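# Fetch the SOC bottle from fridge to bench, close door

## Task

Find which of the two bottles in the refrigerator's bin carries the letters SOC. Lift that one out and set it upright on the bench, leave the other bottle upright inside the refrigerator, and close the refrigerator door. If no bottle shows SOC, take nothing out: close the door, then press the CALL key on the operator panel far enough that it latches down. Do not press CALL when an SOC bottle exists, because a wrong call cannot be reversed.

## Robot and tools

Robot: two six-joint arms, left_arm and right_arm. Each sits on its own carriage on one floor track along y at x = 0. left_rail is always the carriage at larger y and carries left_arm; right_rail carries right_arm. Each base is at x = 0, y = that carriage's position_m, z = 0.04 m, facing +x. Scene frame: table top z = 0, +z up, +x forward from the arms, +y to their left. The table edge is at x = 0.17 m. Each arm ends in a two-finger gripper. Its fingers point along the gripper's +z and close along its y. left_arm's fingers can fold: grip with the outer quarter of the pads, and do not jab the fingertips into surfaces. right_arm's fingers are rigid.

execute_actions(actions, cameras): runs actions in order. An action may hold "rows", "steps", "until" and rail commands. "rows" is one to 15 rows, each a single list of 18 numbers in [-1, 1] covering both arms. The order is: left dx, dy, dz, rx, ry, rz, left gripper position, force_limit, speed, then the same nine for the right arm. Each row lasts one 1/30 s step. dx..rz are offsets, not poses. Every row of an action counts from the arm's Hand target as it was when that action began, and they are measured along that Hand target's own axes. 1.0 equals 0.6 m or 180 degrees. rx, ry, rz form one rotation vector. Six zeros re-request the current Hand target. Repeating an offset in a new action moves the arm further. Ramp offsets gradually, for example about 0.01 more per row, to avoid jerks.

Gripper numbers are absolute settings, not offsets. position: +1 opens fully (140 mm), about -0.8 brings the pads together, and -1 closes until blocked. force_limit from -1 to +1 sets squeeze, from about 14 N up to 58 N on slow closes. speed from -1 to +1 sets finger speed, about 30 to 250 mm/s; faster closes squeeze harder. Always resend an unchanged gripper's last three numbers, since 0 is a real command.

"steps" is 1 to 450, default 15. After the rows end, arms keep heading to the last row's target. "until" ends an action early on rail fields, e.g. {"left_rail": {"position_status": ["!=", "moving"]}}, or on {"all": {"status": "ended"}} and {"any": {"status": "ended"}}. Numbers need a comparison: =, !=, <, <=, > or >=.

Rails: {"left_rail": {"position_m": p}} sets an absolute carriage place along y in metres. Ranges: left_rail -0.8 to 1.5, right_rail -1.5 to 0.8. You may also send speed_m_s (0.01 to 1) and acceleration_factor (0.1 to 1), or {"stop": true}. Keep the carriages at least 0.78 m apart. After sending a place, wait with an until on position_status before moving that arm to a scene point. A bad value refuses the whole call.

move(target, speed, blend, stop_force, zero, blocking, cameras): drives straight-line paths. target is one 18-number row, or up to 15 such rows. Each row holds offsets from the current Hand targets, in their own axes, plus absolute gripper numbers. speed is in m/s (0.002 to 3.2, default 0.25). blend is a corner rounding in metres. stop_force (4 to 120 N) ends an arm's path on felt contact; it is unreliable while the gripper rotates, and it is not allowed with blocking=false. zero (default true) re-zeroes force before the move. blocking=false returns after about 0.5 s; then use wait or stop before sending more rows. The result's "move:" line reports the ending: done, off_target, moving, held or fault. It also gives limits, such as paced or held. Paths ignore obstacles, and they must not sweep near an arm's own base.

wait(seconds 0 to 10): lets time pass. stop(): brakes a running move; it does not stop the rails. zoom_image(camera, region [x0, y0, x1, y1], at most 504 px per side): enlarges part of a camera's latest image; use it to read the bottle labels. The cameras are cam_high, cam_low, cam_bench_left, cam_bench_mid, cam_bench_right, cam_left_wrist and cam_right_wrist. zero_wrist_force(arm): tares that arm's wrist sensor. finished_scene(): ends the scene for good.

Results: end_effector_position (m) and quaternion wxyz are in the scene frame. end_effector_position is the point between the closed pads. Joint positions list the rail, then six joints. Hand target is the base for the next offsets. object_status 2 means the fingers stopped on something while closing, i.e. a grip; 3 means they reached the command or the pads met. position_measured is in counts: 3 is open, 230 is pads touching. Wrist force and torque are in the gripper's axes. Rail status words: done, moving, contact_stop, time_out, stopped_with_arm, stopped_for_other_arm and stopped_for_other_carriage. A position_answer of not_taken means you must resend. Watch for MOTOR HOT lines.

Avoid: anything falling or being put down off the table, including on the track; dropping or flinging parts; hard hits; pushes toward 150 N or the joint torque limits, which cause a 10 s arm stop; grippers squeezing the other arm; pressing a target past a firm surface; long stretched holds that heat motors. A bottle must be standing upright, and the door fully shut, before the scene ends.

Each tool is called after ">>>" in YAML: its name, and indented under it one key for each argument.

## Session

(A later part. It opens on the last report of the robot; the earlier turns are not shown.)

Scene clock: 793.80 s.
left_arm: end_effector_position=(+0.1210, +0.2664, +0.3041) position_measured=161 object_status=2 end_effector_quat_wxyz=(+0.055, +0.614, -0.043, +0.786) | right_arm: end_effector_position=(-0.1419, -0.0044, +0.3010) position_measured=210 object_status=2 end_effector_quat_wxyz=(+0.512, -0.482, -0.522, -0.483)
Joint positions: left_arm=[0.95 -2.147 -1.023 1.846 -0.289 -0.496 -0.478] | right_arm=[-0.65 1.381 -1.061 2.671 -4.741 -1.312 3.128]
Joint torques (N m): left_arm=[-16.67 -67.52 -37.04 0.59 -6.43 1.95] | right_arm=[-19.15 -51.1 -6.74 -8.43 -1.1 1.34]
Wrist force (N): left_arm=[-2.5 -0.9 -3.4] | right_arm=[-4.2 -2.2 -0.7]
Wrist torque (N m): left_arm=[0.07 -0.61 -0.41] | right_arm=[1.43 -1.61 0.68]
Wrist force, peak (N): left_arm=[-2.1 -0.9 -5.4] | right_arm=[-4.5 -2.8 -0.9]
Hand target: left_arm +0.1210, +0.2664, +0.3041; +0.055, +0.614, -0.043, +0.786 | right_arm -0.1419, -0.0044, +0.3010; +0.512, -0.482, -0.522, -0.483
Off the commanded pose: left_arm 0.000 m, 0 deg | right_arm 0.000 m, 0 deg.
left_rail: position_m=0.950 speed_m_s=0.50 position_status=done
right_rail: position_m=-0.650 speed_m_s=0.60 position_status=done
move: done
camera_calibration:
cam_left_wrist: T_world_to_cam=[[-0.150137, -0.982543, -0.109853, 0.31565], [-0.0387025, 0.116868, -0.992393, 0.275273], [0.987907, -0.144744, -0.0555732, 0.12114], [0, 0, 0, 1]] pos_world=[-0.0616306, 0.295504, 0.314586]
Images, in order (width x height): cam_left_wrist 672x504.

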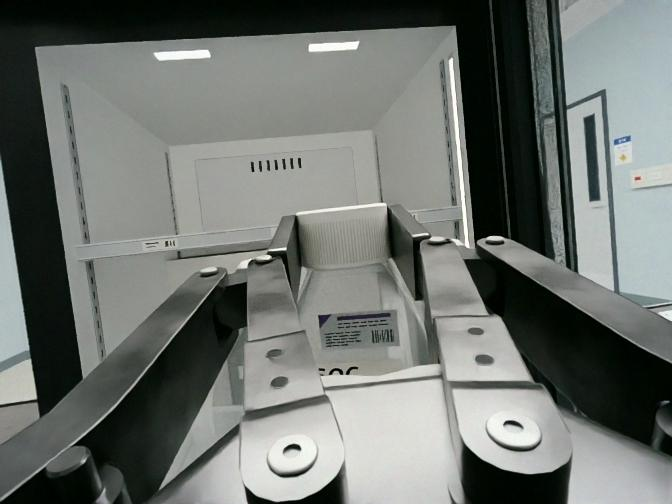

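>>> execute_actions:
  actions:
    - {"left_rail": {"position_m": 1.48, "speed_m_s": 0.35, "acceleration_factor": 0.4}, "steps": 180, "until": {"left_rail": {"position_status": ["!=", "moving"]}}}
  cameras: ["cam_left_wrist", "cam_bench_left"]

Scene clock: 814.60 s.
left_arm: end_effector_position=(+0.1210, +0.7964, +0.3041) position_measured=161 object_status=2 end_effector_quat_wxyz=(+0.055, +0.614, -0.043, +0.786) | right_arm: end_effector_position=(-0.1419, -0.0044, +0.3010) position_measured=210 object_status=2 end_effector_quat_wxyz=(+0.512, -0.482, -0.522, -0.483)
Joint positions: left_arm=[1.48 -2.147 -1.023 1.846 -0.289 -0.496 -0.478] | right_arm=[-0.65 1.381 -1.061 2.671 -4.741 -1.312 3.128]
Joint torques (N m): left_arm=[-10.27 -76.22 -24.42 1.55 -4.09 1.16] | right_arm=[-17.22 -56.34 -6.42 -7.97 -0.71 1.19]
Wrist force (N): left_arm=[-2.7 -1.0 -3.1] | right_arm=[-4.0 -2.5 -0.6]
Wrist torque (N m): left_arm=[0.04 -0.56 -0.41] | right_arm=[1.37 -1.68 0.67]
Wrist force, peak (N): left_arm=[-2.9 -1.9 -3.6] | right_arm=[-4.5 -2.8 -1.0]
Hand target: left_arm +0.1210, +0.7964, +0.3041; +0.055, +0.614, -0.043, +0.786 | right_arm -0.1419, -0.0044, +0.3010; +0.512, -0.482, -0.522, -0.483
Tool commands: left_gripper/position=-1.0 left_gripper/force_limit=+0.0 left_gripper/speed=-1.0 right_gripper/position=-1.0 right_gripper/force_limit=+0.0 right_gripper/speed=-1.0
Off the commanded pose: left_arm 0.000 m, 0 deg | right_arm 0.000 m, 0 deg.
left_rail: position_m=1.480 speed_m_s=0.35 position_status=done
right_rail: position_m=-0.650 speed_m_s=0.60 position_status=done
camera_calibration:
cam_left_wrist: T_world_to_cam=[[-0.150148, -0.982542, -0.109852, 0.836396], [-0.0388006, 0.116882, -0.992388, 0.213313], [0.987902, -0.144743, -0.0556729, 0.197885], [0, 0, 0, 1]] pos_world=[-0.0616306, 0.825504, 0.314586]
Images, in order (width x height): cam_bench_left 672x504, cam_left_wrist 672x504.

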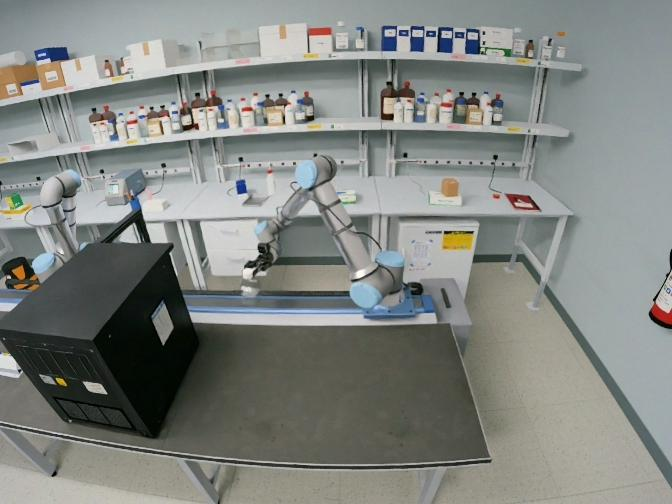

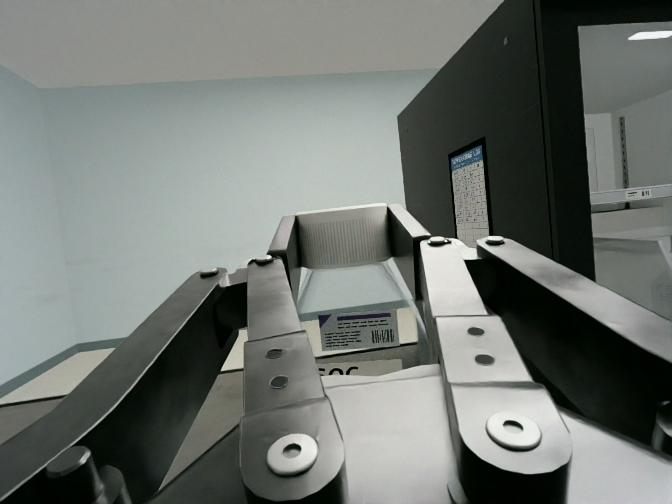

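>>> zoom_image:
  camera: "cam_bench_left"
  region: [210, 210, 310, 310]

Scaled by 5.040 from the camera's 672x504 image, which has a finer 960x720 frame.

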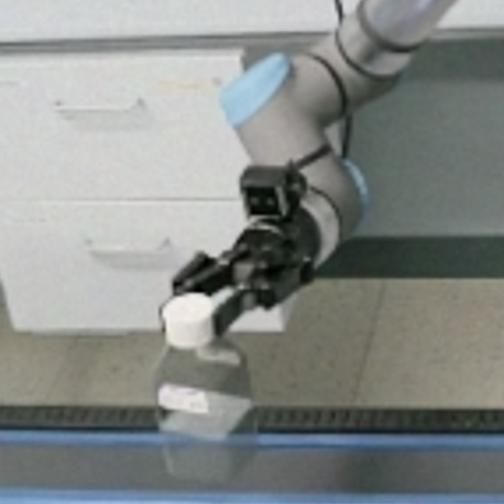

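>>> move:
  target:
    - [-0.1333,-0.0312,0.2308,0.12715,-0.07673,0.01561,-1,0,-1, 0,0,0,0,0,0,-1,0,-1]
    - [-0.3270,-0.0543,0.3528,0.12715,-0.07673,0.01561,-1,0,-1, 0,0,0,0,0,0,-1,0,-1]
  speed: 0.12
  blend: 0.03
  cameras: ["cam_left_wrist", "cam_bench_left"]

>>> zoom_image:
  camera: "cam_bench_left"
  region: [180, 220, 320, 360]

Scene clock: 828.07 s.
left_arm: end_effector_position=(+0.3759, +0.7936, +0.1650) position_measured=161 object_status=2 end_effector_quat_wxyz=(-0.092, +0.701, +0.092, +0.701) | right_arm: end_effector_position=(-0.1419, -0.0044, +0.3010) position_measured=210 object_status=2 end_effector_quat_wxyz=(+0.512, -0.482, -0.522, -0.483)
Joint positions: left_arm=[1.48 -1.737 -0.919 1.752 -0.833 -0.428 0] | right_arm=[-0.65 1.381 -1.061 2.671 -4.741 -1.312 3.128]
Joint torques (N m): left_arm=[11.01 -57.86 -31.7 -6.15 2.68 1.73] | right_arm=[-17.6 -60.22 -6.23 -7.97 -0.76 1.23]
Wrist force (N): left_arm=[27.5 0.9 -3.7] | right_arm=[-3.9 -2.4 -1.0]
Wrist torque (N m): left_arm=[-0.08 0.30 -0.06] | right_arm=[1.39 -1.73 0.68]
Wrist force, peak (N): left_arm=[27.5 2.2 -3.5] | right_arm=[-4.5 -2.7 -0.7]
Hand target: left_arm +0.3759, +0.7935, +0.1649; -0.092, +0.701, +0.092, +0.701 | right_arm -0.1419, -0.0044, +0.3010; +0.512, -0.482, -0.522, -0.483
Off the commanded pose: left_arm 0.000 m, 0 deg | right_arm 0.000 m, 0 deg.
left_rail: position_m=1.480 speed_m_s=0.35 position_status=done
right_rail: position_m=-0.650 speed_m_s=0.60 position_status=done
move: done
camera_calibration:
cam_left_wrist: T_world_to_cam=[[0.220442, -0.969875, -0.103672, 0.706266], [-0.311574, 0.0307012, -0.949726, 0.249469], [0.924298, 0.241661, -0.29542, -0.305166], [0, 0, 0, 1]] pos_world=[0.204102, 0.751078, 0.219995]
Images, in order (width x height): cam_bench_left 672x504, cam_left_wrist 672x504.

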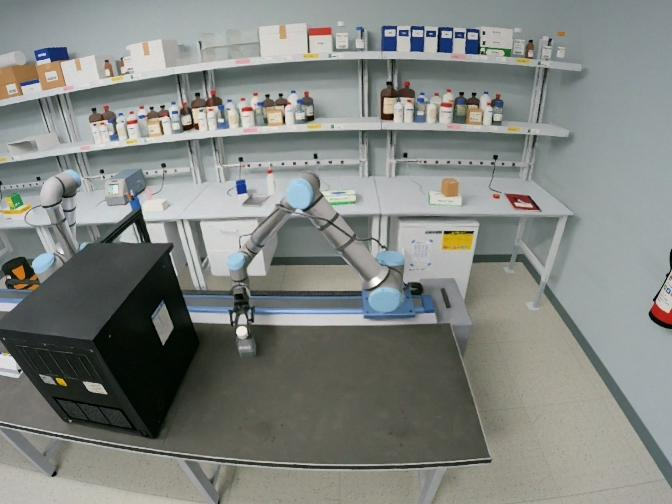

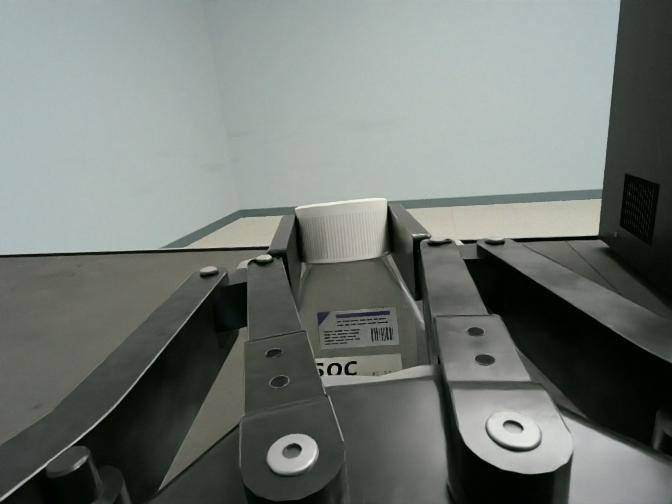

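Scaled by 3.600 from the camera's 672x504 image, which has a finer 960x720 frame.

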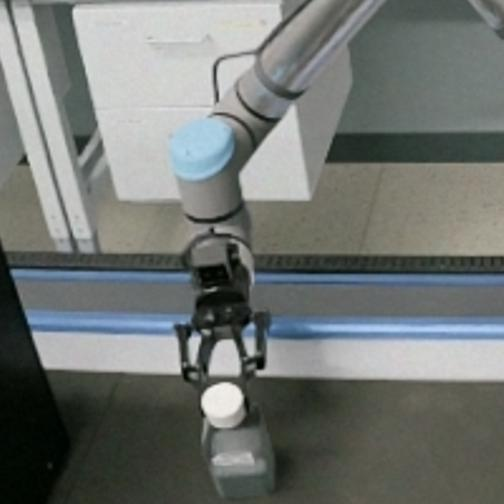

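>>> move:
  target: [0.0013,0,0,0,0,0,-1,0,-1, 0,0,0,0,0,0,-1,0,-1]
  speed: 0.01

Scene clock: 835.60 s.
left_arm: end_effector_position=(+0.3759, +0.7935, +0.1656) position_measured=161 object_status=2 end_effector_quat_wxyz=(-0.092, +0.701, +0.092, +0.701) | right_arm: end_effector_position=(-0.1419, -0.0044, +0.3010) position_measured=210 object_status=2 end_effector_quat_wxyz=(+0.512, -0.482, -0.522, -0.483)
Joint positions: left_arm=[1.48 -1.737 -0.92 1.752 -0.832 -0.428 0] | right_arm=[-0.65 1.381 -1.061 2.671 -4.741 -1.312 3.128]
Joint torques (N m): left_arm=[8.97 -109.05 -34.63 4.73 2.16 1.44] | right_arm=[-17.72 -58.47 -6.16 -7.68 -0.82 1.2]
Wrist force (N): left_arm=[1.5 -1.8 -3.0] | right_arm=[-4.0 -2.4 -0.9]
Wrist torque (N m): left_arm=[0.03 -0.30 -0.12] | right_arm=[1.37 -1.71 0.67]
Wrist force, peak (N): left_arm=[28.4 0.8 -3.7] | right_arm=[-4.6 -2.5 -0.9]
Hand target: left_arm +0.3759, +0.7935, +0.1657; -0.092, +0.701, +0.092, +0.701 | right_arm -0.1419, -0.0044, +0.3010; +0.512, -0.482, -0.522, -0.483
Off the commanded pose: left_arm 0.000 m, 0 deg | right_arm 0.000 m, 0 deg.
left_rail: position_m=1.480 speed_m_s=0.35 position_status=done
right_rail: position_m=-0.650 speed_m_s=0.60 position_status=done
move: done

>>> execute_actions:
  actions:
    - {"rows": [[0,0,0,0,0,0,-0.13,0,-1, 0,0,0,0,0,0,-1,0,-1]], "steps": 30}
  cameras: ["cam_left_wrist"]

Scene clock: 838.53 s.
left_arm: end_effector_position=(+0.3759, +0.7935, +0.1657) position_measured=145 object_status=3 end_effector_quat_wxyz=(-0.092, +0.701, +0.092, +0.701) | right_arm: end_effector_position=(-0.1419, -0.0044, +0.3010) position_measured=210 object_status=2 end_effector_quat_wxyz=(+0.512, -0.482, -0.522, -0.483)
Joint positions: left_arm=[1.48 -1.737 -0.92 1.752 -0.832 -0.428 0] | right_arm=[-0.65 1.381 -1.061 2.671 -4.741 -1.312 3.128]
Joint torques (N m): left_arm=[2.81 -107.61 -36.92 3.67 2.63 -0.15] | right_arm=[-17.04 -59.09 -5.88 -7.61 -0.49 1.22]
Wrist force (N): left_arm=[0.2 0.2 -2.1] | right_arm=[-4.0 -2.5 -1.1]
Wrist torque (N m): left_arm=[0.26 -0.32 -0.36] | right_arm=[1.36 -1.70 0.67]
Wrist force, peak (N): left_arm=[1.2 -2.2 -2.8] | right_arm=[-4.3 -2.7 -1.3]
Hand target: left_arm +0.3759, +0.7935, +0.1657; -0.092, +0.701, +0.092, +0.701 | right_arm -0.1419, -0.0044, +0.3010; +0.512, -0.482, -0.522, -0.483
Off the commanded pose: left_arm 0.000 m, 0 deg | right_arm 0.000 m, 0 deg.
left_rail: position_m=1.480 speed_m_s=0.35 position_status=done
right_rail: position_m=-0.650 speed_m_s=0.60 position_status=done
camera_calibration:
cam_left_wrist: T_world_to_cam=[[0.220442, -0.969875, -0.103672, 0.70622], [-0.311574, 0.0307012, -0.949726, 0.250168], [0.924298, 0.241661, -0.29542, -0.305028], [0, 0, 0, 1]] pos_world=[0.204202, 0.750978, 0.220695]
Images, in order (width x height): cam_left_wrist 672x504.

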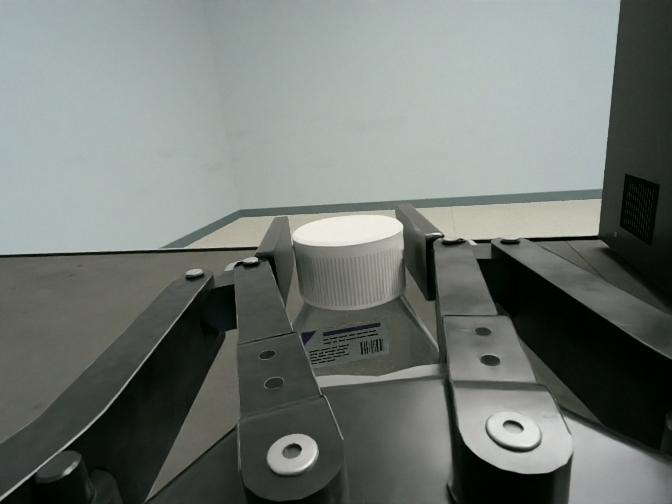

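>>> move:
  target:
    - [0,0,-0.2,0,0,0,-0.13,0,-1, 0,0,0,0,0,0,-1,0,-1]
    - [0.2238,-0.1208,-0.4092,-0.0389,0,0,-0.13,0,-1, 0,0,0,0,0,0,-1,0,-1]
  speed: [0.1, 0.25]
  blend: 0.02
  cameras: ["cam_left_wrist", "cam_bench_left"]

>>> zoom_image:
  camera: "cam_bench_left"
  region: [190, 270, 310, 390]

Scene clock: 846.47 s.
left_arm: end_effector_position=(+0.1201, +0.8000, +0.2999) position_measured=145 object_status=3 end_effector_quat_wxyz=(-0.049, +0.705, +0.049, +0.705) | right_arm: end_effector_position=(-0.1419, -0.0044, +0.3010) position_measured=210 object_status=2 end_effector_quat_wxyz=(+0.512, -0.482, -0.522, -0.483)
Joint positions: left_arm=[1.48 -2.092 -1.091 1.738 -0.647 -0.661 0] | right_arm=[-0.65 1.381 -1.061 2.671 -4.741 -1.312 3.128]
Joint torques (N m): left_arm=[-16.34 -103.76 -44.22 5.74 -4.08 -1.09] | right_arm=[-16.43 -59.55 -5.43 -7.75 -0.74 1.14]
Wrist force (N): left_arm=[0.3 0.3 -2.5] | right_arm=[-3.9 -2.7 -1.2]
Wrist torque (N m): left_arm=[0.28 -0.35 -0.34] | right_arm=[1.32 -1.74 0.67]
Wrist force, peak (N): left_arm=[1.9 -1.2 -4.1] | right_arm=[-4.6 -2.4 -1.4]
Hand target: left_arm +0.1200, +0.8000, +0.3000; -0.049, +0.705, +0.049, +0.705 | right_arm -0.1419, -0.0044, +0.3010; +0.512, -0.482, -0.522, -0.483
Off the commanded pose: left_arm 0.000 m, 0 deg | right_arm 0.000 m, 0 deg.
left_rail: position_m=1.480 speed_m_s=0.35 position_status=done
right_rail: position_m=-0.650 speed_m_s=0.60 position_status=done
move: done
camera_calibration:
cam_left_wrist: T_world_to_cam=[[0.10065, -0.989487, -0.103848, 0.81293], [-0.305439, 0.0686067, -0.949737, 0.266573], [0.946877, 0.12731, -0.295322, 0.0582392], [0, 0, 0, 1]] pos_world=[-0.0555452, 0.77868, 0.354794]
Images, in order (width x height): cam_bench_left 672x504, cam_left_wrist 672x504.

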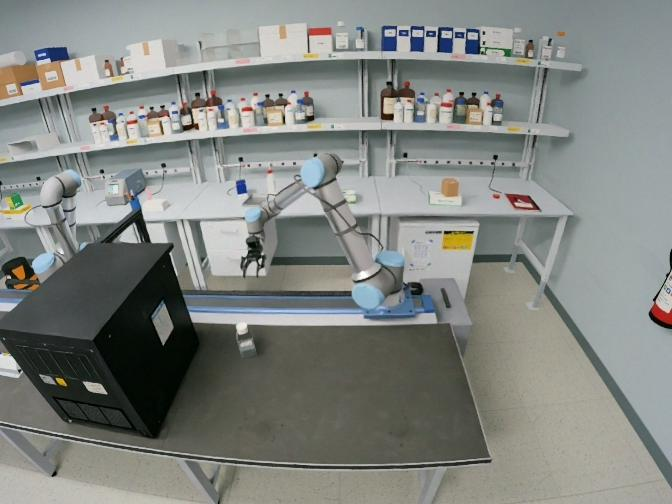

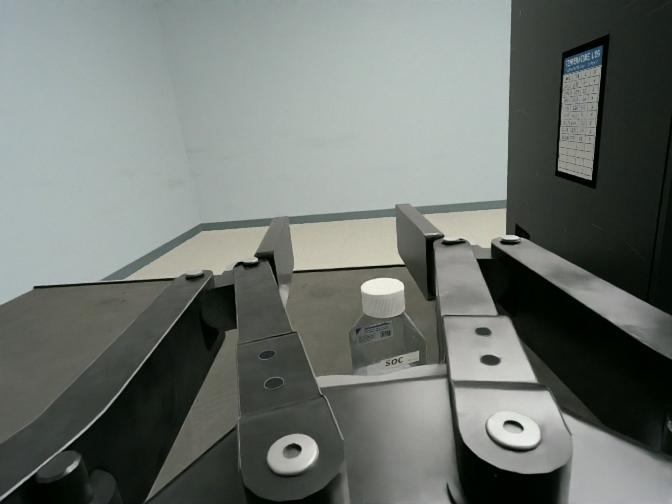

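Scaled by 4.200 from the camera's 672x504 image, which has a finer 960x720 frame.

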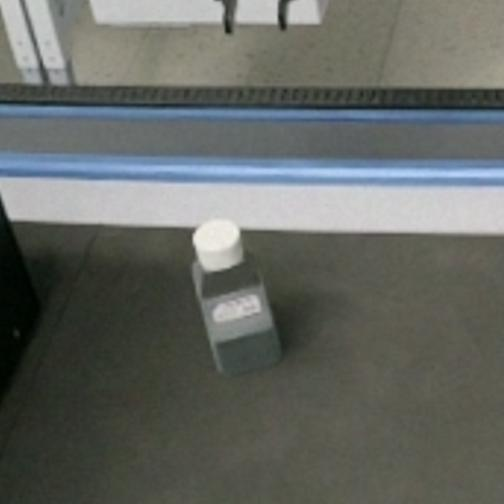

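>>> execute_actions:
  actions:
    - {"left_rail": {"position_m": 0.95, "speed_m_s": 0.5, "acceleration_factor": 0.6}, "steps": 150, "until": {"left_rail": {"position_status": ["!=", "moving"]}}}
  cameras: ["cam_left_wrist"]

>>> zoom_image:
  camera: "cam_left_wrist"
  region: [230, 140, 470, 380]

Scene clock: 850.47 s.
left_arm: end_effector_position=(+0.1200, +0.2700, +0.3000) position_measured=145 object_status=3 end_effector_quat_wxyz=(-0.049, +0.705, +0.049, +0.705) | right_arm: end_effector_position=(-0.1419, -0.0044, +0.3010) position_measured=210 object_status=2 end_effector_quat_wxyz=(+0.512, -0.482, -0.522, -0.483)
Joint positions: left_arm=[0.95 -2.092 -1.091 1.738 -0.647 -0.661 0] | right_arm=[-0.65 1.381 -1.061 2.671 -4.741 -1.312 3.128]
Joint torques (N m): left_arm=[-10.86 -78.21 -30.11 2.41 -0.98 -1.41] | right_arm=[-17.3 -57.97 -5.38 -7.66 -0.81 1.17]
Wrist force (N): left_arm=[0.6 0.1 -2.3] | right_arm=[-3.6 -2.4 -1.1]
Wrist torque (N m): left_arm=[0.23 -0.40 -0.32] | right_arm=[1.39 -1.75 0.67]
Wrist force, peak (N): left_arm=[0.6 0.9 -2.8] | right_arm=[-4.6 -2.4 -1.0]
Hand target: left_arm +0.1200, +0.2700, +0.3000; -0.049, +0.705, +0.049, +0.705 | right_arm -0.1419, -0.0044, +0.3010; +0.512, -0.482, -0.522, -0.483
Tool commands: left_gripper/position=-0.13 left_gripper/force_limit=+0.0 left_gripper/speed=-1.0 right_gripper/position=-1.0 right_gripper/force_limit=+0.0 right_gripper/speed=-1.0
Off the commanded pose: left_arm 0.000 m, 0 deg | right_arm 0.000 m, 0 deg.
left_rail: position_m=0.950 speed_m_s=0.50 position_status=done
right_rail: position_m=-0.650 speed_m_s=0.60 position_status=done
camera_calibration:
cam_left_wrist: T_world_to_cam=[[0.100577, -0.989508, -0.103721, 0.288488], [-0.305512, 0.0684971, -0.949721, 0.303112], [0.946862, 0.127208, -0.295417, 0.125926], [0, 0, 0, 1]] pos_world=[-0.0556454, 0.24868, 0.354995]
Images, in order (width x height): cam_left_wrist 672x504.

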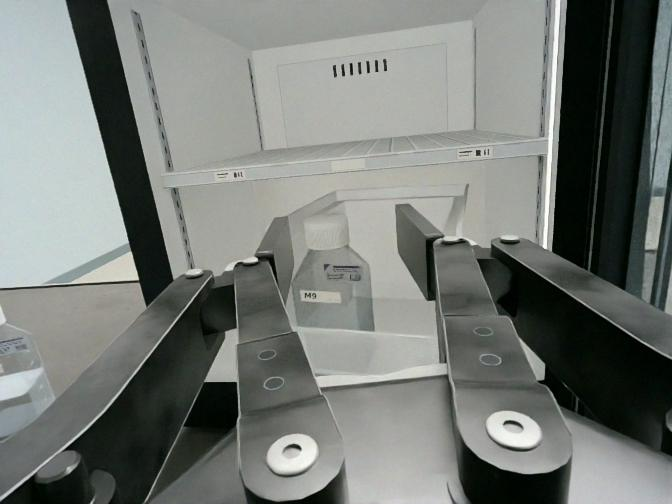

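Scaled by 2.100 from the camera's 672x504 image, which has a finer 960x720 frame.

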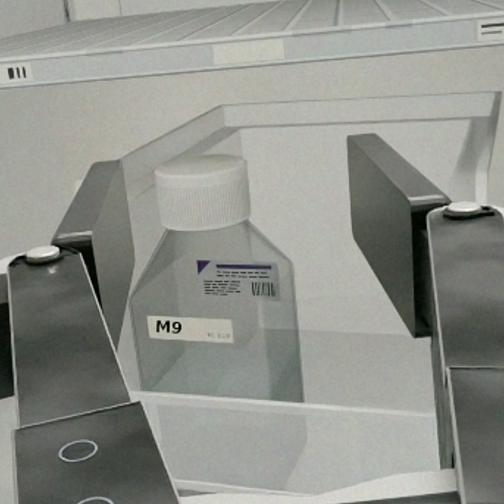

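>>> move:
  target: [-0.1667,0,-0.05,0,0,0,0.5,0,0, 0,0,0,0,0,0,-1,0,-1]
  speed: 0.2
  cameras: ["cam_left_wrist"]

>>> zoom_image:
  camera: "cam_left_wrist"
  region: [200, 60, 500, 340]

Scene clock: 854.53 s.
left_arm: end_effector_position=(+0.0904, +0.2658, +0.2000) position_measured=66 object_status=3 end_effector_quat_wxyz=(-0.049, +0.705, +0.049, +0.705) | right_arm: end_effector_position=(-0.1419, -0.0044, +0.3010) position_measured=210 object_status=2 end_effector_quat_wxyz=(+0.512, -0.482, -0.522, -0.483)
Joint positions: left_arm=[0.95 -2.124 -0.966 1.752 -0.787 -0.693 0] | right_arm=[-0.65 1.381 -1.061 2.671 -4.741 -1.312 3.128]
Joint torques (N m): left_arm=[-13.01 -72.85 -40.37 -1.95 -4.15 1.42] | right_arm=[-17.55 -59.26 -5.21 -7.57 -0.77 1.08]
Wrist force (N): left_arm=[0.3 0.4 -2.3] | right_arm=[-3.7 -2.2 -0.8]
Wrist torque (N m): left_arm=[0.29 -0.32 -0.26] | right_arm=[1.44 -1.75 0.68]
Wrist force, peak (N): left_arm=[-1.9 0.3 -3.0] | right_arm=[-4.2 -3.1 -1.1]
Hand target: left_arm +0.0903, +0.2658, +0.2000; -0.049, +0.705, +0.049, +0.705 | right_arm -0.1419, -0.0044, +0.3010; +0.512, -0.482, -0.522, -0.483
Off the commanded pose: left_arm 0.000 m, 0 deg | right_arm 0.000 m, 0 deg.
left_rail: position_m=0.950 speed_m_s=0.50 position_status=done
right_rail: position_m=-0.650 speed_m_s=0.60 position_status=done
move: done
camera_calibration:
cam_left_wrist: T_world_to_cam=[[0.100577, -0.989508, -0.103721, 0.277046], [-0.305512, 0.0684971, -0.949721, 0.199347], [0.946862, 0.127208, -0.295417, 0.125027], [0, 0, 0, 1]] pos_world=[-0.0853454, 0.24458, 0.254995]
Images, in order (width x height): cam_left_wrist 672x504.

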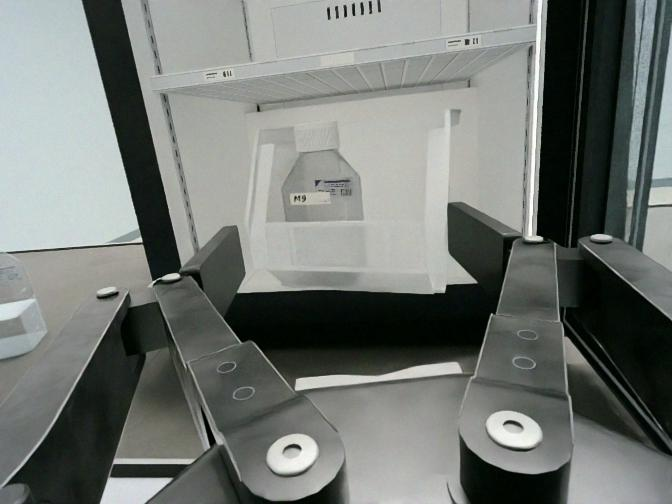

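Scaled by 1.680 from the camera's 672x504 image, which has a finer 960x720 frame.

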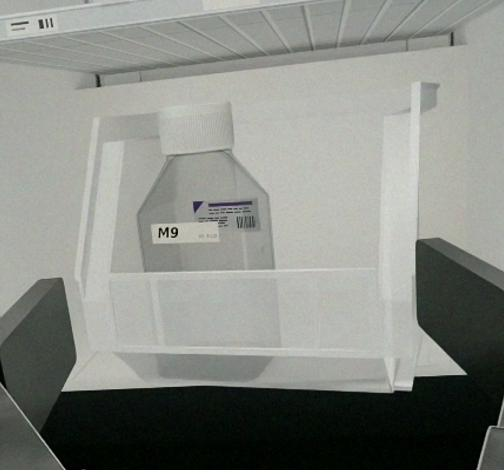

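>>> move:
  target: [-0.0833,0.0828,0.1848,-0.0333,0,0,-1,-1,0, 0,0,0,0,0,0,-1,0,-1]
  speed: 0.15
  cameras: ["cam_left_wrist"]

>>> zoom_image:
  camera: "cam_left_wrist"
  region: [200, 60, 500, 340]

Scene clock: 877.53 s.
left_arm: end_effector_position=(+0.2070, +0.2321, +0.1500) position_measured=233 object_status=3 end_effector_quat_wxyz=(-0.012, +0.707, +0.012, +0.707) | right_arm: end_effector_position=(-0.1419, -0.0044, +0.3010) position_measured=210 object_status=2 end_effector_quat_wxyz=(+0.512, -0.482, -0.522, -0.483)
Joint positions: left_arm=[0.95 -1.988 -0.938 1.83 -0.892 -0.453 0] | right_arm=[-0.65 1.381 -1.061 2.671 -4.741 -1.312 3.128]
Joint torques (N m): left_arm=[8.65 -70.24 -21.75 -2.7 3.36 1.51] | right_arm=[-18.26 -58.59 -5.35 -7.05 -0.32 1.24]
Wrist force (N): left_arm=[0.4 0.5 -2.1] | right_arm=[-3.4 -2.7 -1.0]
Wrist torque (N m): left_arm=[0.34 -0.39 -0.31] | right_arm=[1.32 -1.78 0.68]
Wrist force, peak (N): left_arm=[1.4 -0.2 -4.4] | right_arm=[-4.5 -2.9 -0.5]
Hand target: left_arm +0.2070, +0.2321, +0.1500; -0.012, +0.707, +0.012, +0.707 | right_arm -0.1419, -0.0044, +0.3010; +0.512, -0.482, -0.522, -0.483
Off the commanded pose: left_arm 0.000 m, 0 deg | right_arm 0.000 m, 0 deg.
left_rail: position_m=0.950 speed_m_s=0.50 position_status=done
right_rail: position_m=-0.650 speed_m_s=0.60 position_status=done
move: done
camera_calibration:
cam_left_wrist: T_world_to_cam=[[-0.00328248, -0.994609, -0.103642, 0.249415], [-0.296708, 0.0999444, -0.949724, 0.180685], [0.954963, 0.0276341, -0.295437, 0.0255349], [0, 0, 0, 1]] pos_world=[0.0300446, 0.229307, 0.204995]
Images, in order (width x height): cam_left_wrist 672x504.

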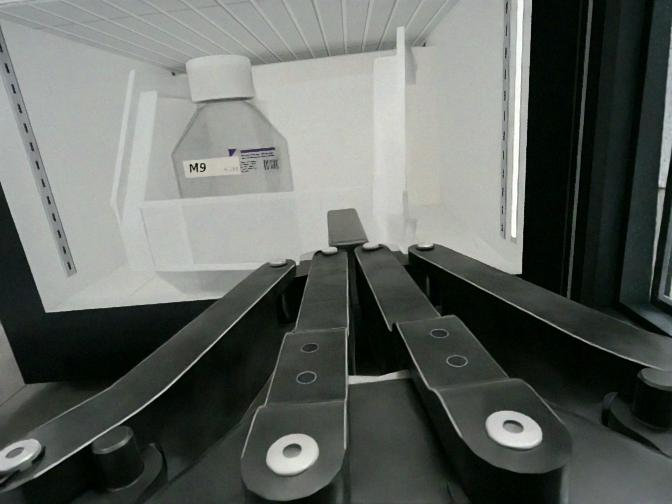

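Scaled by 1.680 from the camera's 672x504 image, which has a finer 960x720 frame.

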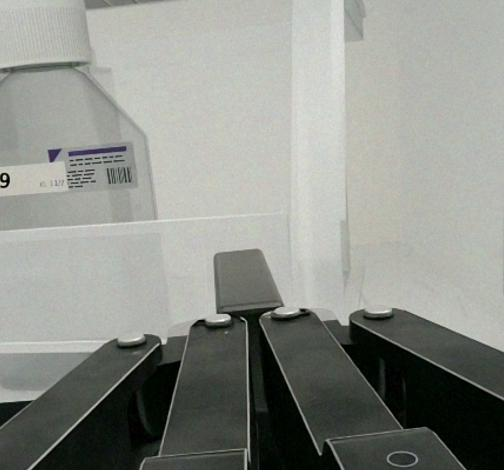

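>>> move:
  target: [0,0.0047,0.1333,0,0,0,-1,-1,0, 0,0,0,0,0,0,-1,0,-1]
  speed: 0.05
  stop_force: 15
  cameras: ["cam_left_wrist"]

Scene clock: 883.60 s.
left_arm: end_effector_position=(+0.2871, +0.2320, +0.1500) position_measured=233 object_status=3 end_effector_quat_wxyz=(-0.012, +0.707, +0.012, +0.707) | right_arm: end_effector_position=(-0.1419, -0.0044, +0.3010) position_measured=210 object_status=2 end_effector_quat_wxyz=(+0.512, -0.482, -0.522, -0.483)
Joint positions: left_arm=[0.95 -1.884 -0.949 1.852 -0.903 -0.348 0] | right_arm=[-0.65 1.381 -1.061 2.671 -4.741 -1.312 3.128]
Joint torques (N m): left_arm=[10.94 -101.46 -19.97 -2.63 3.69 1.57] | right_arm=[-16.7 -58.6 -6.07 -7.03 -0.54 1.23]
Wrist force (N): left_arm=[1.6 0.9 -4.9] | right_arm=[-4.3 -2.2 -1.2]
Wrist torque (N m): left_arm=[0.28 -0.36 -0.31] | right_arm=[1.33 -1.68 0.68]
Wrist force, peak (N): left_arm=[1.6 1.0 -5.0] | right_arm=[-4.3 -3.0 -1.0]
Hand target: left_arm +0.2871, +0.2320, +0.1500; -0.012, +0.707, +0.012, +0.707 | right_arm -0.1419, -0.0044, +0.3010; +0.512, -0.482, -0.522, -0.483
Off the commanded pose: left_arm 0.000 m, 0 deg | right_arm 0.000 m, 0 deg.
left_rail: position_m=0.950 speed_m_s=0.50 position_status=done
right_rail: position_m=-0.650 speed_m_s=0.60 position_status=done
move: done
camera_calibration:
cam_left_wrist: T_world_to_cam=[[-0.00331217, -0.994599, -0.103737, 0.249589], [-0.296708, 0.100043, -0.949713, 0.204341], [0.954962, 0.027634, -0.295437, -0.0509843], [0, 0, 0, 1]] pos_world=[0.110145, 0.229207, 0.204895]
Images, in order (width x height): cam_left_wrist 672x504.

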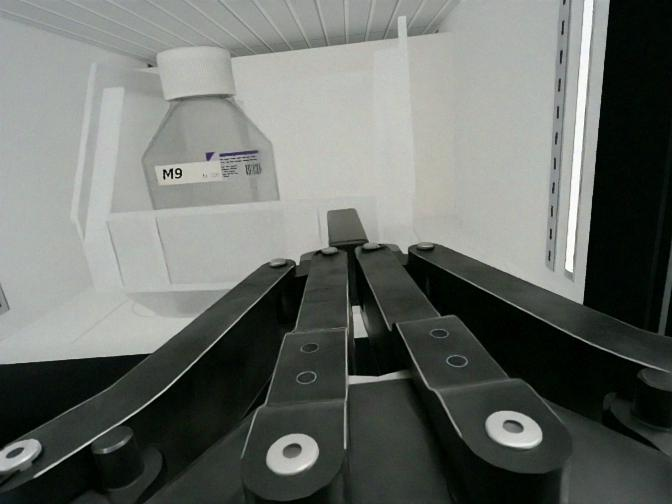

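>>> move:
  target:
    - [0,0,-0.02,0,0,0,-1,-1,0, 0,0,0,0,0,0,-1,0,-1]
    - [0,0.0367,-0.02,0,0,0,-1,-1,0, 0,0,0,0,0,0,-1,0,-1]
    - [0,0.0393,0.075,0,0,0,-1,-1,0, 0,0,0,0,0,0,-1,0,-1]
  speed: [0.08, 0.08, 0.04]
  cameras: ["cam_left_wrist"]

Scene clock: 901.77 s.
left_arm: end_effector_position=(+0.3118, +0.2086, +0.1500) position_measured=233 object_status=3 end_effector_quat_wxyz=(-0.011, +0.707, +0.011, +0.707) | right_arm: end_effector_position=(-0.1419, -0.0044, +0.3010) position_measured=210 object_status=2 end_effector_quat_wxyz=(+0.512, -0.482, -0.522, -0.483)
Joint positions: left_arm=[0.95 -1.842 -0.926 1.806 -0.881 -0.303 0] | right_arm=[-0.65 1.381 -1.061 2.671 -4.741 -1.312 3.128]
Joint torques (N m): left_arm=[1.7 -90.32 -29.14 0.93 -0.04 -0.14] | right_arm=[17.3 -56.6 -4.95 -2.7 -2.88 1.01]
Wrist force (N): left_arm=[-9.1 -2.5 -26.5] | right_arm=[0.4 -0.2 -1.2]
Wrist torque (N m): left_arm=[0.52 -0.46 -0.20] | right_arm=[1.37 -1.66 0.68]
Wrist force, peak (N): left_arm=[-12.9 -8.4 -152.4] | right_arm=[6.3 11.6 -1.2]
Hand target: left_arm +0.3118, +0.2086, +0.1500; -0.011, +0.707, +0.011, +0.707 (not the last commanded pose) | right_arm -0.1419, -0.0044, +0.3010; +0.512, -0.482, -0.522, -0.483
Tool commands: left_gripper/position=-1.0 left_gripper/force_limit=-1.0 left_gripper/speed=+0.003922 right_gripper/position=-1.0 right_gripper/force_limit=+0.0 right_gripper/speed=-1.0
Off the commanded pose: left_arm 0.021 m, 0 deg | right_arm 0.000 m, 0 deg.
FORCE FAULT: contact force on the left arm reached its limit, and that arm stopped for 10 seconds. The contact can be on any part of that arm, not only on its tool. That arm's remaining commands of this call were not run. That arm's target is now where it stood when the stop ended, not its last command. That arm accepts commands again.
left_rail: position_m=0.950 speed_m_s=0.50 position_status=done
right_rail: position_m=-0.650 speed_m_s=0.60 position_status=done
move: fault (left_arm); path passed 2 of 3 targets
camera_calibration:
cam_left_wrist: T_world_to_cam=[[-0.00637962, -0.994684, -0.102781, 0.227241], [-0.296675, 0.100038, -0.949724, 0.214045], [0.954957, 0.0244337, -0.295736, -0.0731835], [0, 0, 0, 1]] pos_world=[0.134839, 0.206408, 0.204997]
Images, in order (width x height): cam_left_wrist 672x504.

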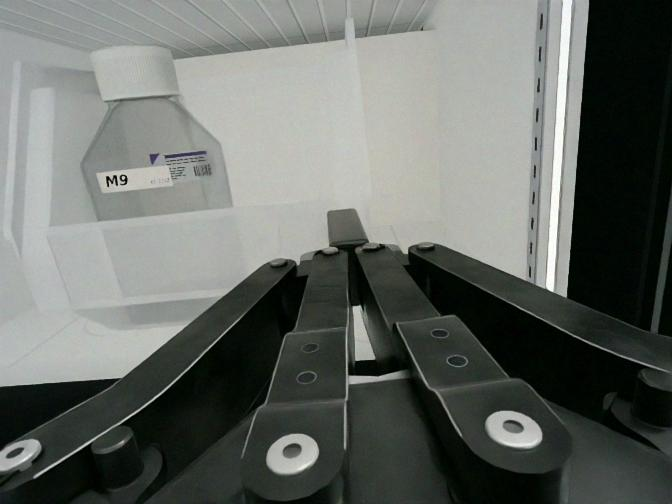

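>>> move:
  target:
    - [0,0,-0.1,0,0,0,-1,-1,0, 0,0,0,0,0,0,-1,0,-1]
    - [0.25,-0.085,-0.3133,0.0333,0,0,0.5,-1,0, 0,0,0,0,0,0,-1,0,-1]
  speed: [0.08, 0.2]
  blend: 0.0
  cameras: ["cam_left_wrist"]

>>> zoom_image:
  camera: "cam_left_wrist"
  region: [200, 130, 480, 390]

Scene clock: 913.47 s.
left_arm: end_effector_position=(+0.1223, +0.2537, +0.3000) position_measured=66 object_status=0 end_effector_quat_wxyz=(-0.048, +0.706, +0.048, +0.705) | right_arm: end_effector_position=(-0.1419, -0.0044, +0.3010) position_measured=210 object_status=2 end_effector_quat_wxyz=(+0.512, -0.482, -0.522, -0.483)
Joint positions: left_arm=[0.95 -2.08 -1.072 1.707 -0.635 -0.646 0] | right_arm=[-0.65 1.381 -1.061 2.671 -4.741 -1.312 3.128]
Joint torques (N m): left_arm=[-15.97 -104.96 -44.91 5.78 -3.95 -1.64] | right_arm=[8.5 -56.18 -4.97 -9.84 -2.59 1.27]
Wrist force (N): left_arm=[-0.3 -0.9 -2.4] | right_arm=[-3.1 -3.3 -1.2]
Wrist torque (N m): left_arm=[0.02 -0.17 -0.12] | right_arm=[1.40 -1.74 0.68]
Wrist force, peak (N): left_arm=[-8.9 -2.6 -25.7] | right_arm=[-3.6 -3.9 -1.5]
Hand target: left_arm +0.1223, +0.2537, +0.3000; -0.048, +0.706, +0.048, +0.705 | right_arm -0.1419, -0.0044, +0.3010; +0.512, -0.482, -0.522, -0.483
Off the commanded pose: left_arm 0.000 m, 0 deg | right_arm 0.000 m, 0 deg.
left_rail: position_m=0.950 speed_m_s=0.50 position_status=done
right_rail: position_m=-0.650 speed_m_s=0.60 position_status=done
move: done
camera_calibration:
cam_left_wrist: T_world_to_cam=[[0.0974822, -0.989908, -0.102852, 0.272452], [-0.305586, 0.0685803, -0.949691, 0.304944], [0.947161, 0.124008, -0.295817, 0.126672], [0, 0, 0, 1]] pos_world=[-0.0533515, 0.233081, 0.355097]
Images, in order (width x height): cam_left_wrist 672x504.

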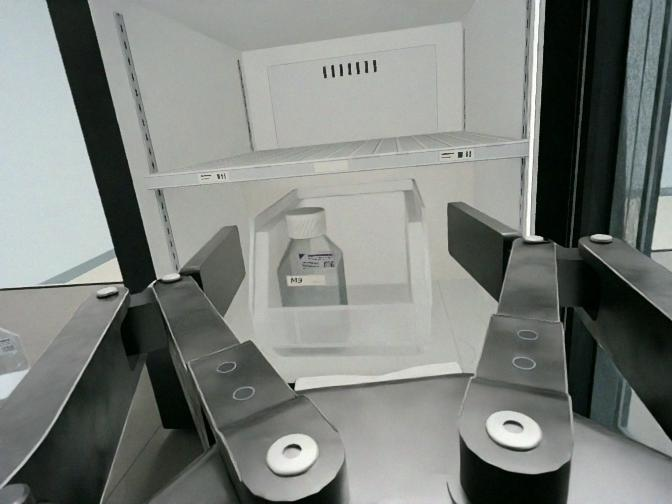

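Scaled by 1.800 from the camera's 672x504 image, which has a finer 960x720 frame.

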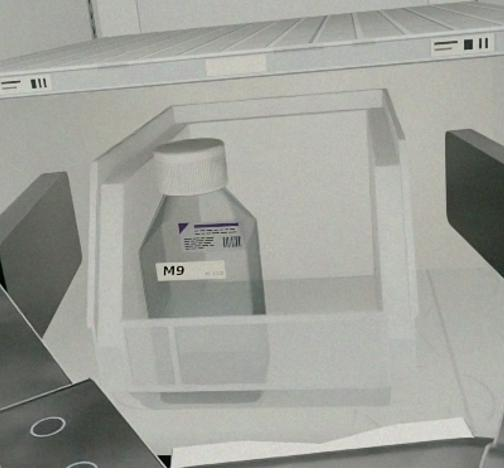

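>>> execute_actions:
  actions:
    - {"left_rail": {"position_m": 1.4, "speed_m_s": 0.6, "acceleration_factor": 0.6}, "steps": 150, "until": {"left_rail": {"position_status": ["!=", "moving"]}}}

>>> move:
  target:
    - [0,0,0,0,0,0,0.5,-1,0, 0.0006,0.0005,0.0648,-0.0131,0,0,-1,0,-1]
    - [0,0,0,0,0,0,0.5,-1,0, 0.0012,0.0060,0.1292,-0.0261,0,0,-1,0,-1]
    - [0,0,0,0,0,0,0.5,-1,0, 0.0017,0.0173,0.1928,-0.0392,0,0,-1,0,-1]
    - [0,0,0,0,0,0,0.5,-1,0, 0.0020,0.0342,0.2553,-0.0523,0,0,-1,0,-1]
    - [0,0,0,0,0,0,0.5,-1,0, 0.0023,0.0565,0.3160,-0.0654,0,0,-1,0,-1]
    - [0,0,0,0,0,0,0.5,-1,0, 0.0027,0.0837,0.3745,-0.0784,0,0,-1,0,-1]
    - [0,0,0,0,0,0,0.5,-1,0, 0.0028,0.1160,0.4302,-0.0915,0,0,-1,0,-1]
    - [0,0,0,0,0,0,0.5,-1,0, 0.0028,0.1530,0.4828,-0.1046,0,0,-1,0,-1]
    - [0,0,0,0,0,0,0.5,-1,0, 0.0030,0.1945,0.5320,-0.1177,0,0,-1,0,-1]
  speed: 0.1
  blend: 0.01
  stop_force: 40
  cameras: ["cam_right_wrist"]

Scene clock: 948.67 s.
left_arm: end_effector_position=(+0.1223, +0.7037, +0.3001) position_measured=66 object_status=3 end_effector_quat_wxyz=(-0.048, +0.706, +0.048, +0.705) | right_arm: end_effector_position=(-0.1419, -0.0044, +0.3010) position_measured=210 object_status=2 end_effector_quat_wxyz=(+0.512, -0.482, -0.522, -0.483)
Joint positions: left_arm=[1.4 -2.08 -1.072 1.707 -0.635 -0.646 0] | right_arm=[-0.65 1.381 -1.061 2.671 -4.741 -1.312 3.128]
Joint torques (N m): left_arm=[-11.46 -93.95 -34.37 4.67 -2.15 -1.52] | right_arm=[-0.01 -55.33 -3.69 -9.47 -1.97 0.61]
Wrist force (N): left_arm=[-0.5 -1.0 -2.6] | right_arm=[-2.9 -3.6 -1.0]
Wrist torque (N m): left_arm=[-0.01 -0.14 -0.12] | right_arm=[1.33 -1.76 0.68]
Wrist force, peak (N): left_arm=[-0.3 -2.0 -2.4] | right_arm=[-3.9 -3.9 -1.5]
Hand target: left_arm +0.1223, +0.7037, +0.3000; -0.048, +0.706, +0.048, +0.705 | right_arm -0.1419, -0.0044, +0.3010; +0.512, -0.482, -0.522, -0.483
Tool commands: left_gripper/position=+0.5 left_gripper/force_limit=-1.0 left_gripper/speed=+0.0 right_gripper/position=-1.0 right_gripper/force_limit=+0.0 right_gripper/speed=-1.0
Off the commanded pose: left_arm 0.000 m, 0 deg | right_arm 0.000 m, 0 deg.
left_rail: position_m=1.400 speed_m_s=0.60 position_status=done
right_rail: position_m=-0.650 speed_m_s=0.60 position_status=done

Scene clock: 953.13 s.
left_arm: end_effector_position=(+0.1223, +0.7037, +0.3000) position_measured=66 object_status=3 end_effector_quat_wxyz=(-0.048, +0.706, +0.048, +0.705) | right_arm: end_effector_position=(-0.0473, +0.3221, +0.3011) position_measured=210 object_status=2 end_effector_quat_wxyz=(-0.414, +0.568, +0.424, +0.571)
Joint positions: left_arm=[1.4 -2.08 -1.072 1.707 -0.635 -0.646 0] | right_arm=[-0.65 1.531 -0.887 2 -4.25 -1.832 3.129]
Joint torques (N m): left_arm=[-6.82 -79.38 -32.41 2.77 1.68 -1.48] | right_arm=[-66.41 -50.27 -5.66 1.29 -23.24 -3.89]
Wrist force (N): left_arm=[-0.4 -0.8 -2.5] | right_arm=[22.7 -61.6 24.1]
Wrist torque (N m): left_arm=[0.04 -0.16 -0.12] | right_arm=[1.52 -0.72 0.54]
Wrist force, peak (N): left_arm=[-0.4 -0.7 -2.7] | right_arm=[21.9 -77.2 28.5]
Hand target: left_arm +0.1223, +0.7037, +0.3000; -0.048, +0.706, +0.048, +0.705 | right_arm -0.0473, +0.3221, +0.3011; -0.414, +0.568, +0.424, +0.571
Off the commanded pose: left_arm 0.000 m, 0 deg | right_arm 0.000 m, 0 deg.
left_rail: position_m=1.400 speed_m_s=0.60 position_status=done
right_rail: position_m=-0.650 speed_m_s=0.60 position_status=done
move: done
camera_calibration:
cam_right_wrist: T_world_to_cam=[[0.944767, -0.327019, 0.0217631, 0.151933], [-0.0902335, -0.323374, -0.941959, 0.388545], [0.315076, 0.887968, -0.335021, 0.0152474], [0, 0, 0, 1]] pos_world=[-0.113286, 0.161791, 0.367795]
Images, in order (width x height): cam_right_wrist 672x504.

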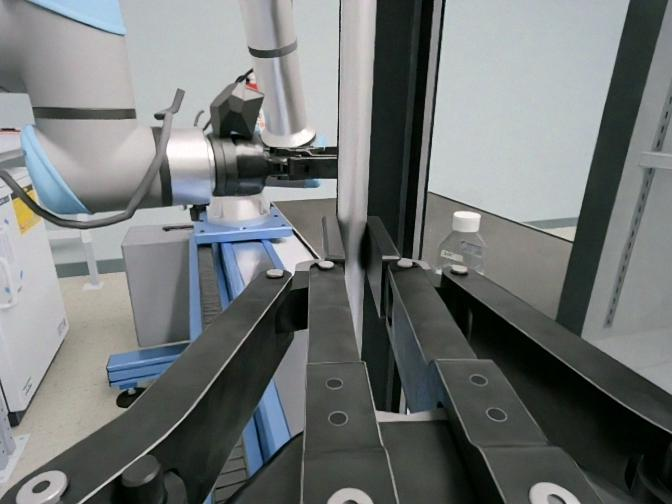

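>>> move:
  target: [0,0,0,0,0,0,0.5,-1,0, 0.0008,-0.0025,0.0010,0,0,0,-1,0,-1]
  speed: 0.02

>>> move:
  target:
    - [0,0,0,0,0,0,0.5,-1,0, 0,0.0260,0.0575,-0.0128,0,0,-1,0,-1]
    - [0,0,0,0,0,0,0.5,-1,0, 0,0.0570,0.1140,-0.0259,0,0,-1,0,-1]
  speed: 0.1
  blend: 0.01
  stop_force: 40

Scene clock: 964.90 s.
left_arm: end_effector_position=(+0.1223, +0.7037, +0.3000) position_measured=66 object_status=3 end_effector_quat_wxyz=(-0.048, +0.706, +0.048, +0.705) | right_arm: end_effector_position=(-0.0484, +0.3230, +0.3014) position_measured=210 object_status=2 end_effector_quat_wxyz=(-0.414, +0.568, +0.424, +0.571)
Joint positions: left_arm=[1.4 -2.08 -1.072 1.707 -0.635 -0.646 0] | right_arm=[-0.65 1.533 -0.886 1.997 -4.247 -1.834 3.129]
Joint torques (N m): left_arm=[-1.27 -79.56 -32.21 -0.87 1.57 -1.55] | right_arm=[1.06 -57.39 -20.8 1.46 -9.63 -3.31]
Wrist force (N): left_arm=[-0.4 -0.9 -2.1] | right_arm=[13.8 -19.8 7.0]
Wrist torque (N m): left_arm=[0.02 -0.15 -0.12] | right_arm=[0.97 -1.04 0.59]
Wrist force, peak (N): left_arm=[-0.2 -0.8 -2.8] | right_arm=[23.6 -63.8 25.1]
Hand target: left_arm +0.1223, +0.7037, +0.3000; -0.048, +0.706, +0.048, +0.705 | right_arm -0.0486, +0.3231, +0.3015; -0.414, +0.568, +0.424, +0.571
Off the commanded pose: left_arm 0.000 m, 0 deg | right_arm 0.000 m, 0 deg.
left_rail: position_m=1.400 speed_m_s=0.60 position_status=done
right_rail: position_m=-0.650 speed_m_s=0.60 position_status=done
move: done

Scene clock: 966.67 s.
left_arm: end_effector_position=(+0.1223, +0.7037, +0.3000) position_measured=66 object_status=3 end_effector_quat_wxyz=(-0.048, +0.706, +0.048, +0.705) | right_arm: end_effector_position=(+0.0044, +0.3783, +0.3017) position_measured=210 object_status=2 end_effector_quat_wxyz=(-0.391, +0.584, +0.401, +0.588)
Joint positions: left_arm=[1.4 -2.08 -1.072 1.707 -0.635 -0.646 0] | right_arm=[-0.65 1.498 -0.836 1.874 -4.176 -1.881 3.128]
Joint torques (N m): left_arm=[-1.71 -82.8 -32.42 -0.75 1.53 -1.35] | right_arm=[-41.67 -65.3 -18.97 -0.61 -12.82 -4.15]
Wrist force (N): left_arm=[-0.5 -0.7 -2.3] | right_arm=[12.0 -32.4 15.9]
Wrist torque (N m): left_arm=[0.05 -0.14 -0.13] | right_arm=[1.22 -0.95 0.62]
Wrist force, peak (N): left_arm=[-0.3 -1.0 -2.6] | right_arm=[10.8 -50.5 23.5]
Hand target: left_arm +0.1223, +0.7037, +0.3000; -0.048, +0.706, +0.048, +0.705 | right_arm +0.0043, +0.3783, +0.3017; -0.391, +0.584, +0.401, +0.588
Off the commanded pose: left_arm 0.000 m, 0 deg | right_arm 0.000 m, 0 deg.
left_rail: position_m=1.400 speed_m_s=0.60 position_status=done
right_rail: position_m=-0.650 speed_m_s=0.60 position_status=done
move: done

>>> zoom_image:
  camera: "cam_right_wrist"
  region: [290, 190, 450, 310]

Scaled by 3.150 from the camera's 672x504 image, which has a finer 960x720 frame.
This view is cut from an older image: the scene may have changed since it was taken.

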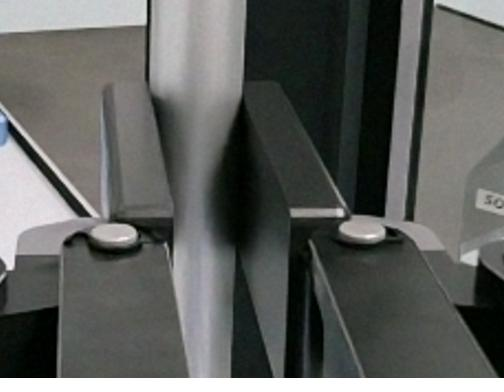

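>>> move:
  target:
    - [0,0,0,0,0,0,0.5,-1,0, -0.0003,0.0303,0.0570,-0.0131,0,0,-1,0,-1]
    - [0,0,0,0,0,0,0.5,-1,0, -0.0005,0.0667,0.1103,-0.0261,0,0,-1,0,-1]
  speed: 0.1
  blend: 0.01
  stop_force: 40

Scene clock: 978.07 s.
left_arm: end_effector_position=(+0.1223, +0.7037, +0.3000) position_measured=66 object_status=3 end_effector_quat_wxyz=(-0.048, +0.706, +0.048, +0.705) | right_arm: end_effector_position=(+0.0662, +0.4247, +0.3017) position_measured=210 object_status=2 end_effector_quat_wxyz=(-0.367, +0.600, +0.376, +0.604)
Joint positions: left_arm=[1.4 -2.08 -1.072 1.707 -0.635 -0.646 0] | right_arm=[-0.65 1.456 -0.787 1.758 -4.11 -1.921 3.128]
Joint torques (N m): left_arm=[0.88 -78.29 -32.59 -0.55 1.54 -1.27] | right_arm=[-13.92 -66.74 -28.57 2.91 -0.49 -4.07]
Wrist force (N): left_arm=[-0.6 -0.8 -2.6] | right_arm=[13.5 -2.2 1.3]
Wrist torque (N m): left_arm=[0.03 -0.10 -0.13] | right_arm=[0.77 -0.95 0.58]
Wrist force, peak (N): left_arm=[-0.3 -1.3 -2.6] | right_arm=[11.8 -39.5 20.0]
Hand target: left_arm +0.1223, +0.7037, +0.3000; -0.048, +0.706, +0.048, +0.705 | right_arm +0.0662, +0.4247, +0.3017; -0.367, +0.600, +0.376, +0.604
Off the commanded pose: left_arm 0.000 m, 0 deg | right_arm 0.000 m, 0 deg.
left_rail: position_m=1.400 speed_m_s=0.60 position_status=done
right_rail: position_m=-0.650 speed_m_s=0.60 position_status=done
move: done

>>> move:
  target:
    - [0,0,0,0,0,0,0.5,-1,0, -0.0003,0.0362,0.0535,-0.0131,0,0,-1,0,-1]
    - [0,0,0,0,0,0,0.5,-1,0, -0.0007,0.0772,0.1033,-0.0261,0,0,-1,0,-1]
  speed: 0.1
  blend: 0.01
  stop_force: 40

Scene clock: 984.40 s.
left_arm: end_effector_position=(+0.1223, +0.7037, +0.3000) position_measured=66 object_status=3 end_effector_quat_wxyz=(-0.048, +0.706, +0.048, +0.705) | right_arm: end_effector_position=(+0.1354, +0.4594, +0.3018) position_measured=210 object_status=2 end_effector_quat_wxyz=(-0.342, +0.614, +0.351, +0.619)
Joint positions: left_arm=[1.4 -2.08 -1.072 1.707 -0.635 -0.646 0] | right_arm=[-0.65 1.407 -0.742 1.656 -4.054 -1.954 3.127]
Joint torques (N m): left_arm=[4.42 -79.33 -33.1 -0.81 1.46 -1.24] | right_arm=[-0.04 -72.35 -39.88 5.75 8.49 -4.31]
Wrist force (N): left_arm=[-0.6 -0.9 -2.4] | right_arm=[11.3 23.7 -16.2]
Wrist torque (N m): left_arm=[0.02 -0.12 -0.13] | right_arm=[0.59 -0.92 0.60]
Wrist force, peak (N): left_arm=[-0.5 -1.1 -2.5] | right_arm=[11.5 24.0 -16.5]
Hand target: left_arm +0.1223, +0.7037, +0.3000; -0.048, +0.706, +0.048, +0.705 | right_arm +0.1354, +0.4594, +0.3018; -0.342, +0.614, +0.351, +0.619
Off the commanded pose: left_arm 0.000 m, 0 deg | right_arm 0.000 m, 0 deg.
left_rail: position_m=1.400 speed_m_s=0.60 position_status=done
right_rail: position_m=-0.650 speed_m_s=0.60 position_status=done
move: done

>>> move:
  target:
    - [0,0,0,0,0,0,0.5,-1,0, -0.0006,0.0428,0.0475,-0.0131,0,0,-1,0,-1]
    - [0,0,0,0,0,0,0.5,-1,0, -0.0013,0.0858,0.0900,-0.0256,0,0,-1,0,-1]
  speed: 0.08
  blend: 0.01
  stop_force: 40
  cameras: ["cam_right_wrist"]

Scene clock: 993.30 s.
left_arm: end_effector_position=(+0.1223, +0.7037, +0.3000) position_measured=66 object_status=3 end_effector_quat_wxyz=(-0.048, +0.706, +0.048, +0.705) | right_arm: end_effector_position=(+0.2074, +0.4788, +0.3017) position_measured=210 object_status=2 end_effector_quat_wxyz=(-0.317, +0.627, +0.326, +0.632)
Joint positions: left_arm=[1.4 -2.08 -1.072 1.707 -0.635 -0.646 0] | right_arm=[-0.65 1.356 -0.706 1.575 -4.011 -1.983 3.127]
Joint torques (N m): left_arm=[5.38 -78.18 -31.69 -0.43 1.49 -1.51] | right_arm=[-25.61 -73.57 -26.1 2.03 -4.55 -4.17]
Wrist force (N): left_arm=[-0.5 -0.8 -2.2] | right_arm=[15.4 -11.1 11.6]
Wrist torque (N m): left_arm=[0.03 -0.13 -0.13] | right_arm=[0.93 -0.72 0.58]
Wrist force, peak (N): left_arm=[-0.6 -1.3 -2.5] | right_arm=[13.9 -29.2 28.8]
Hand target: left_arm +0.1223, +0.7037, +0.3000; -0.048, +0.706, +0.048, +0.705 | right_arm +0.2074, +0.4788, +0.3017; -0.317, +0.627, +0.326, +0.632
Off the commanded pose: left_arm 0.000 m, 0 deg | right_arm 0.000 m, 0 deg.
left_rail: position_m=1.400 speed_m_s=0.60 position_status=done
right_rail: position_m=-0.650 speed_m_s=0.60 position_status=done
move: done
camera_calibration:
cam_right_wrist: T_world_to_cam=[[0.790325, -0.612278, 0.0224109, 0.130941], [-0.185759, -0.274312, -0.943529, 0.4596], [0.58385, 0.741531, -0.330532, -0.190921], [0, 0, 0, 1]] pos_world=[0.0933588, 0.34782, 0.367606]
Images, in order (width x height): cam_right_wrist 672x504.

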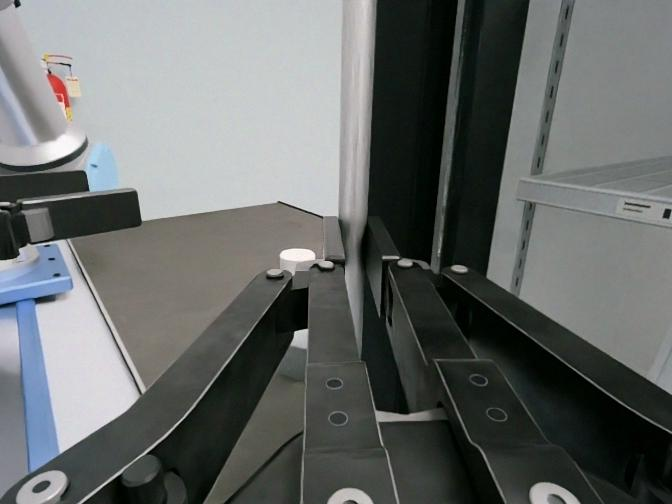

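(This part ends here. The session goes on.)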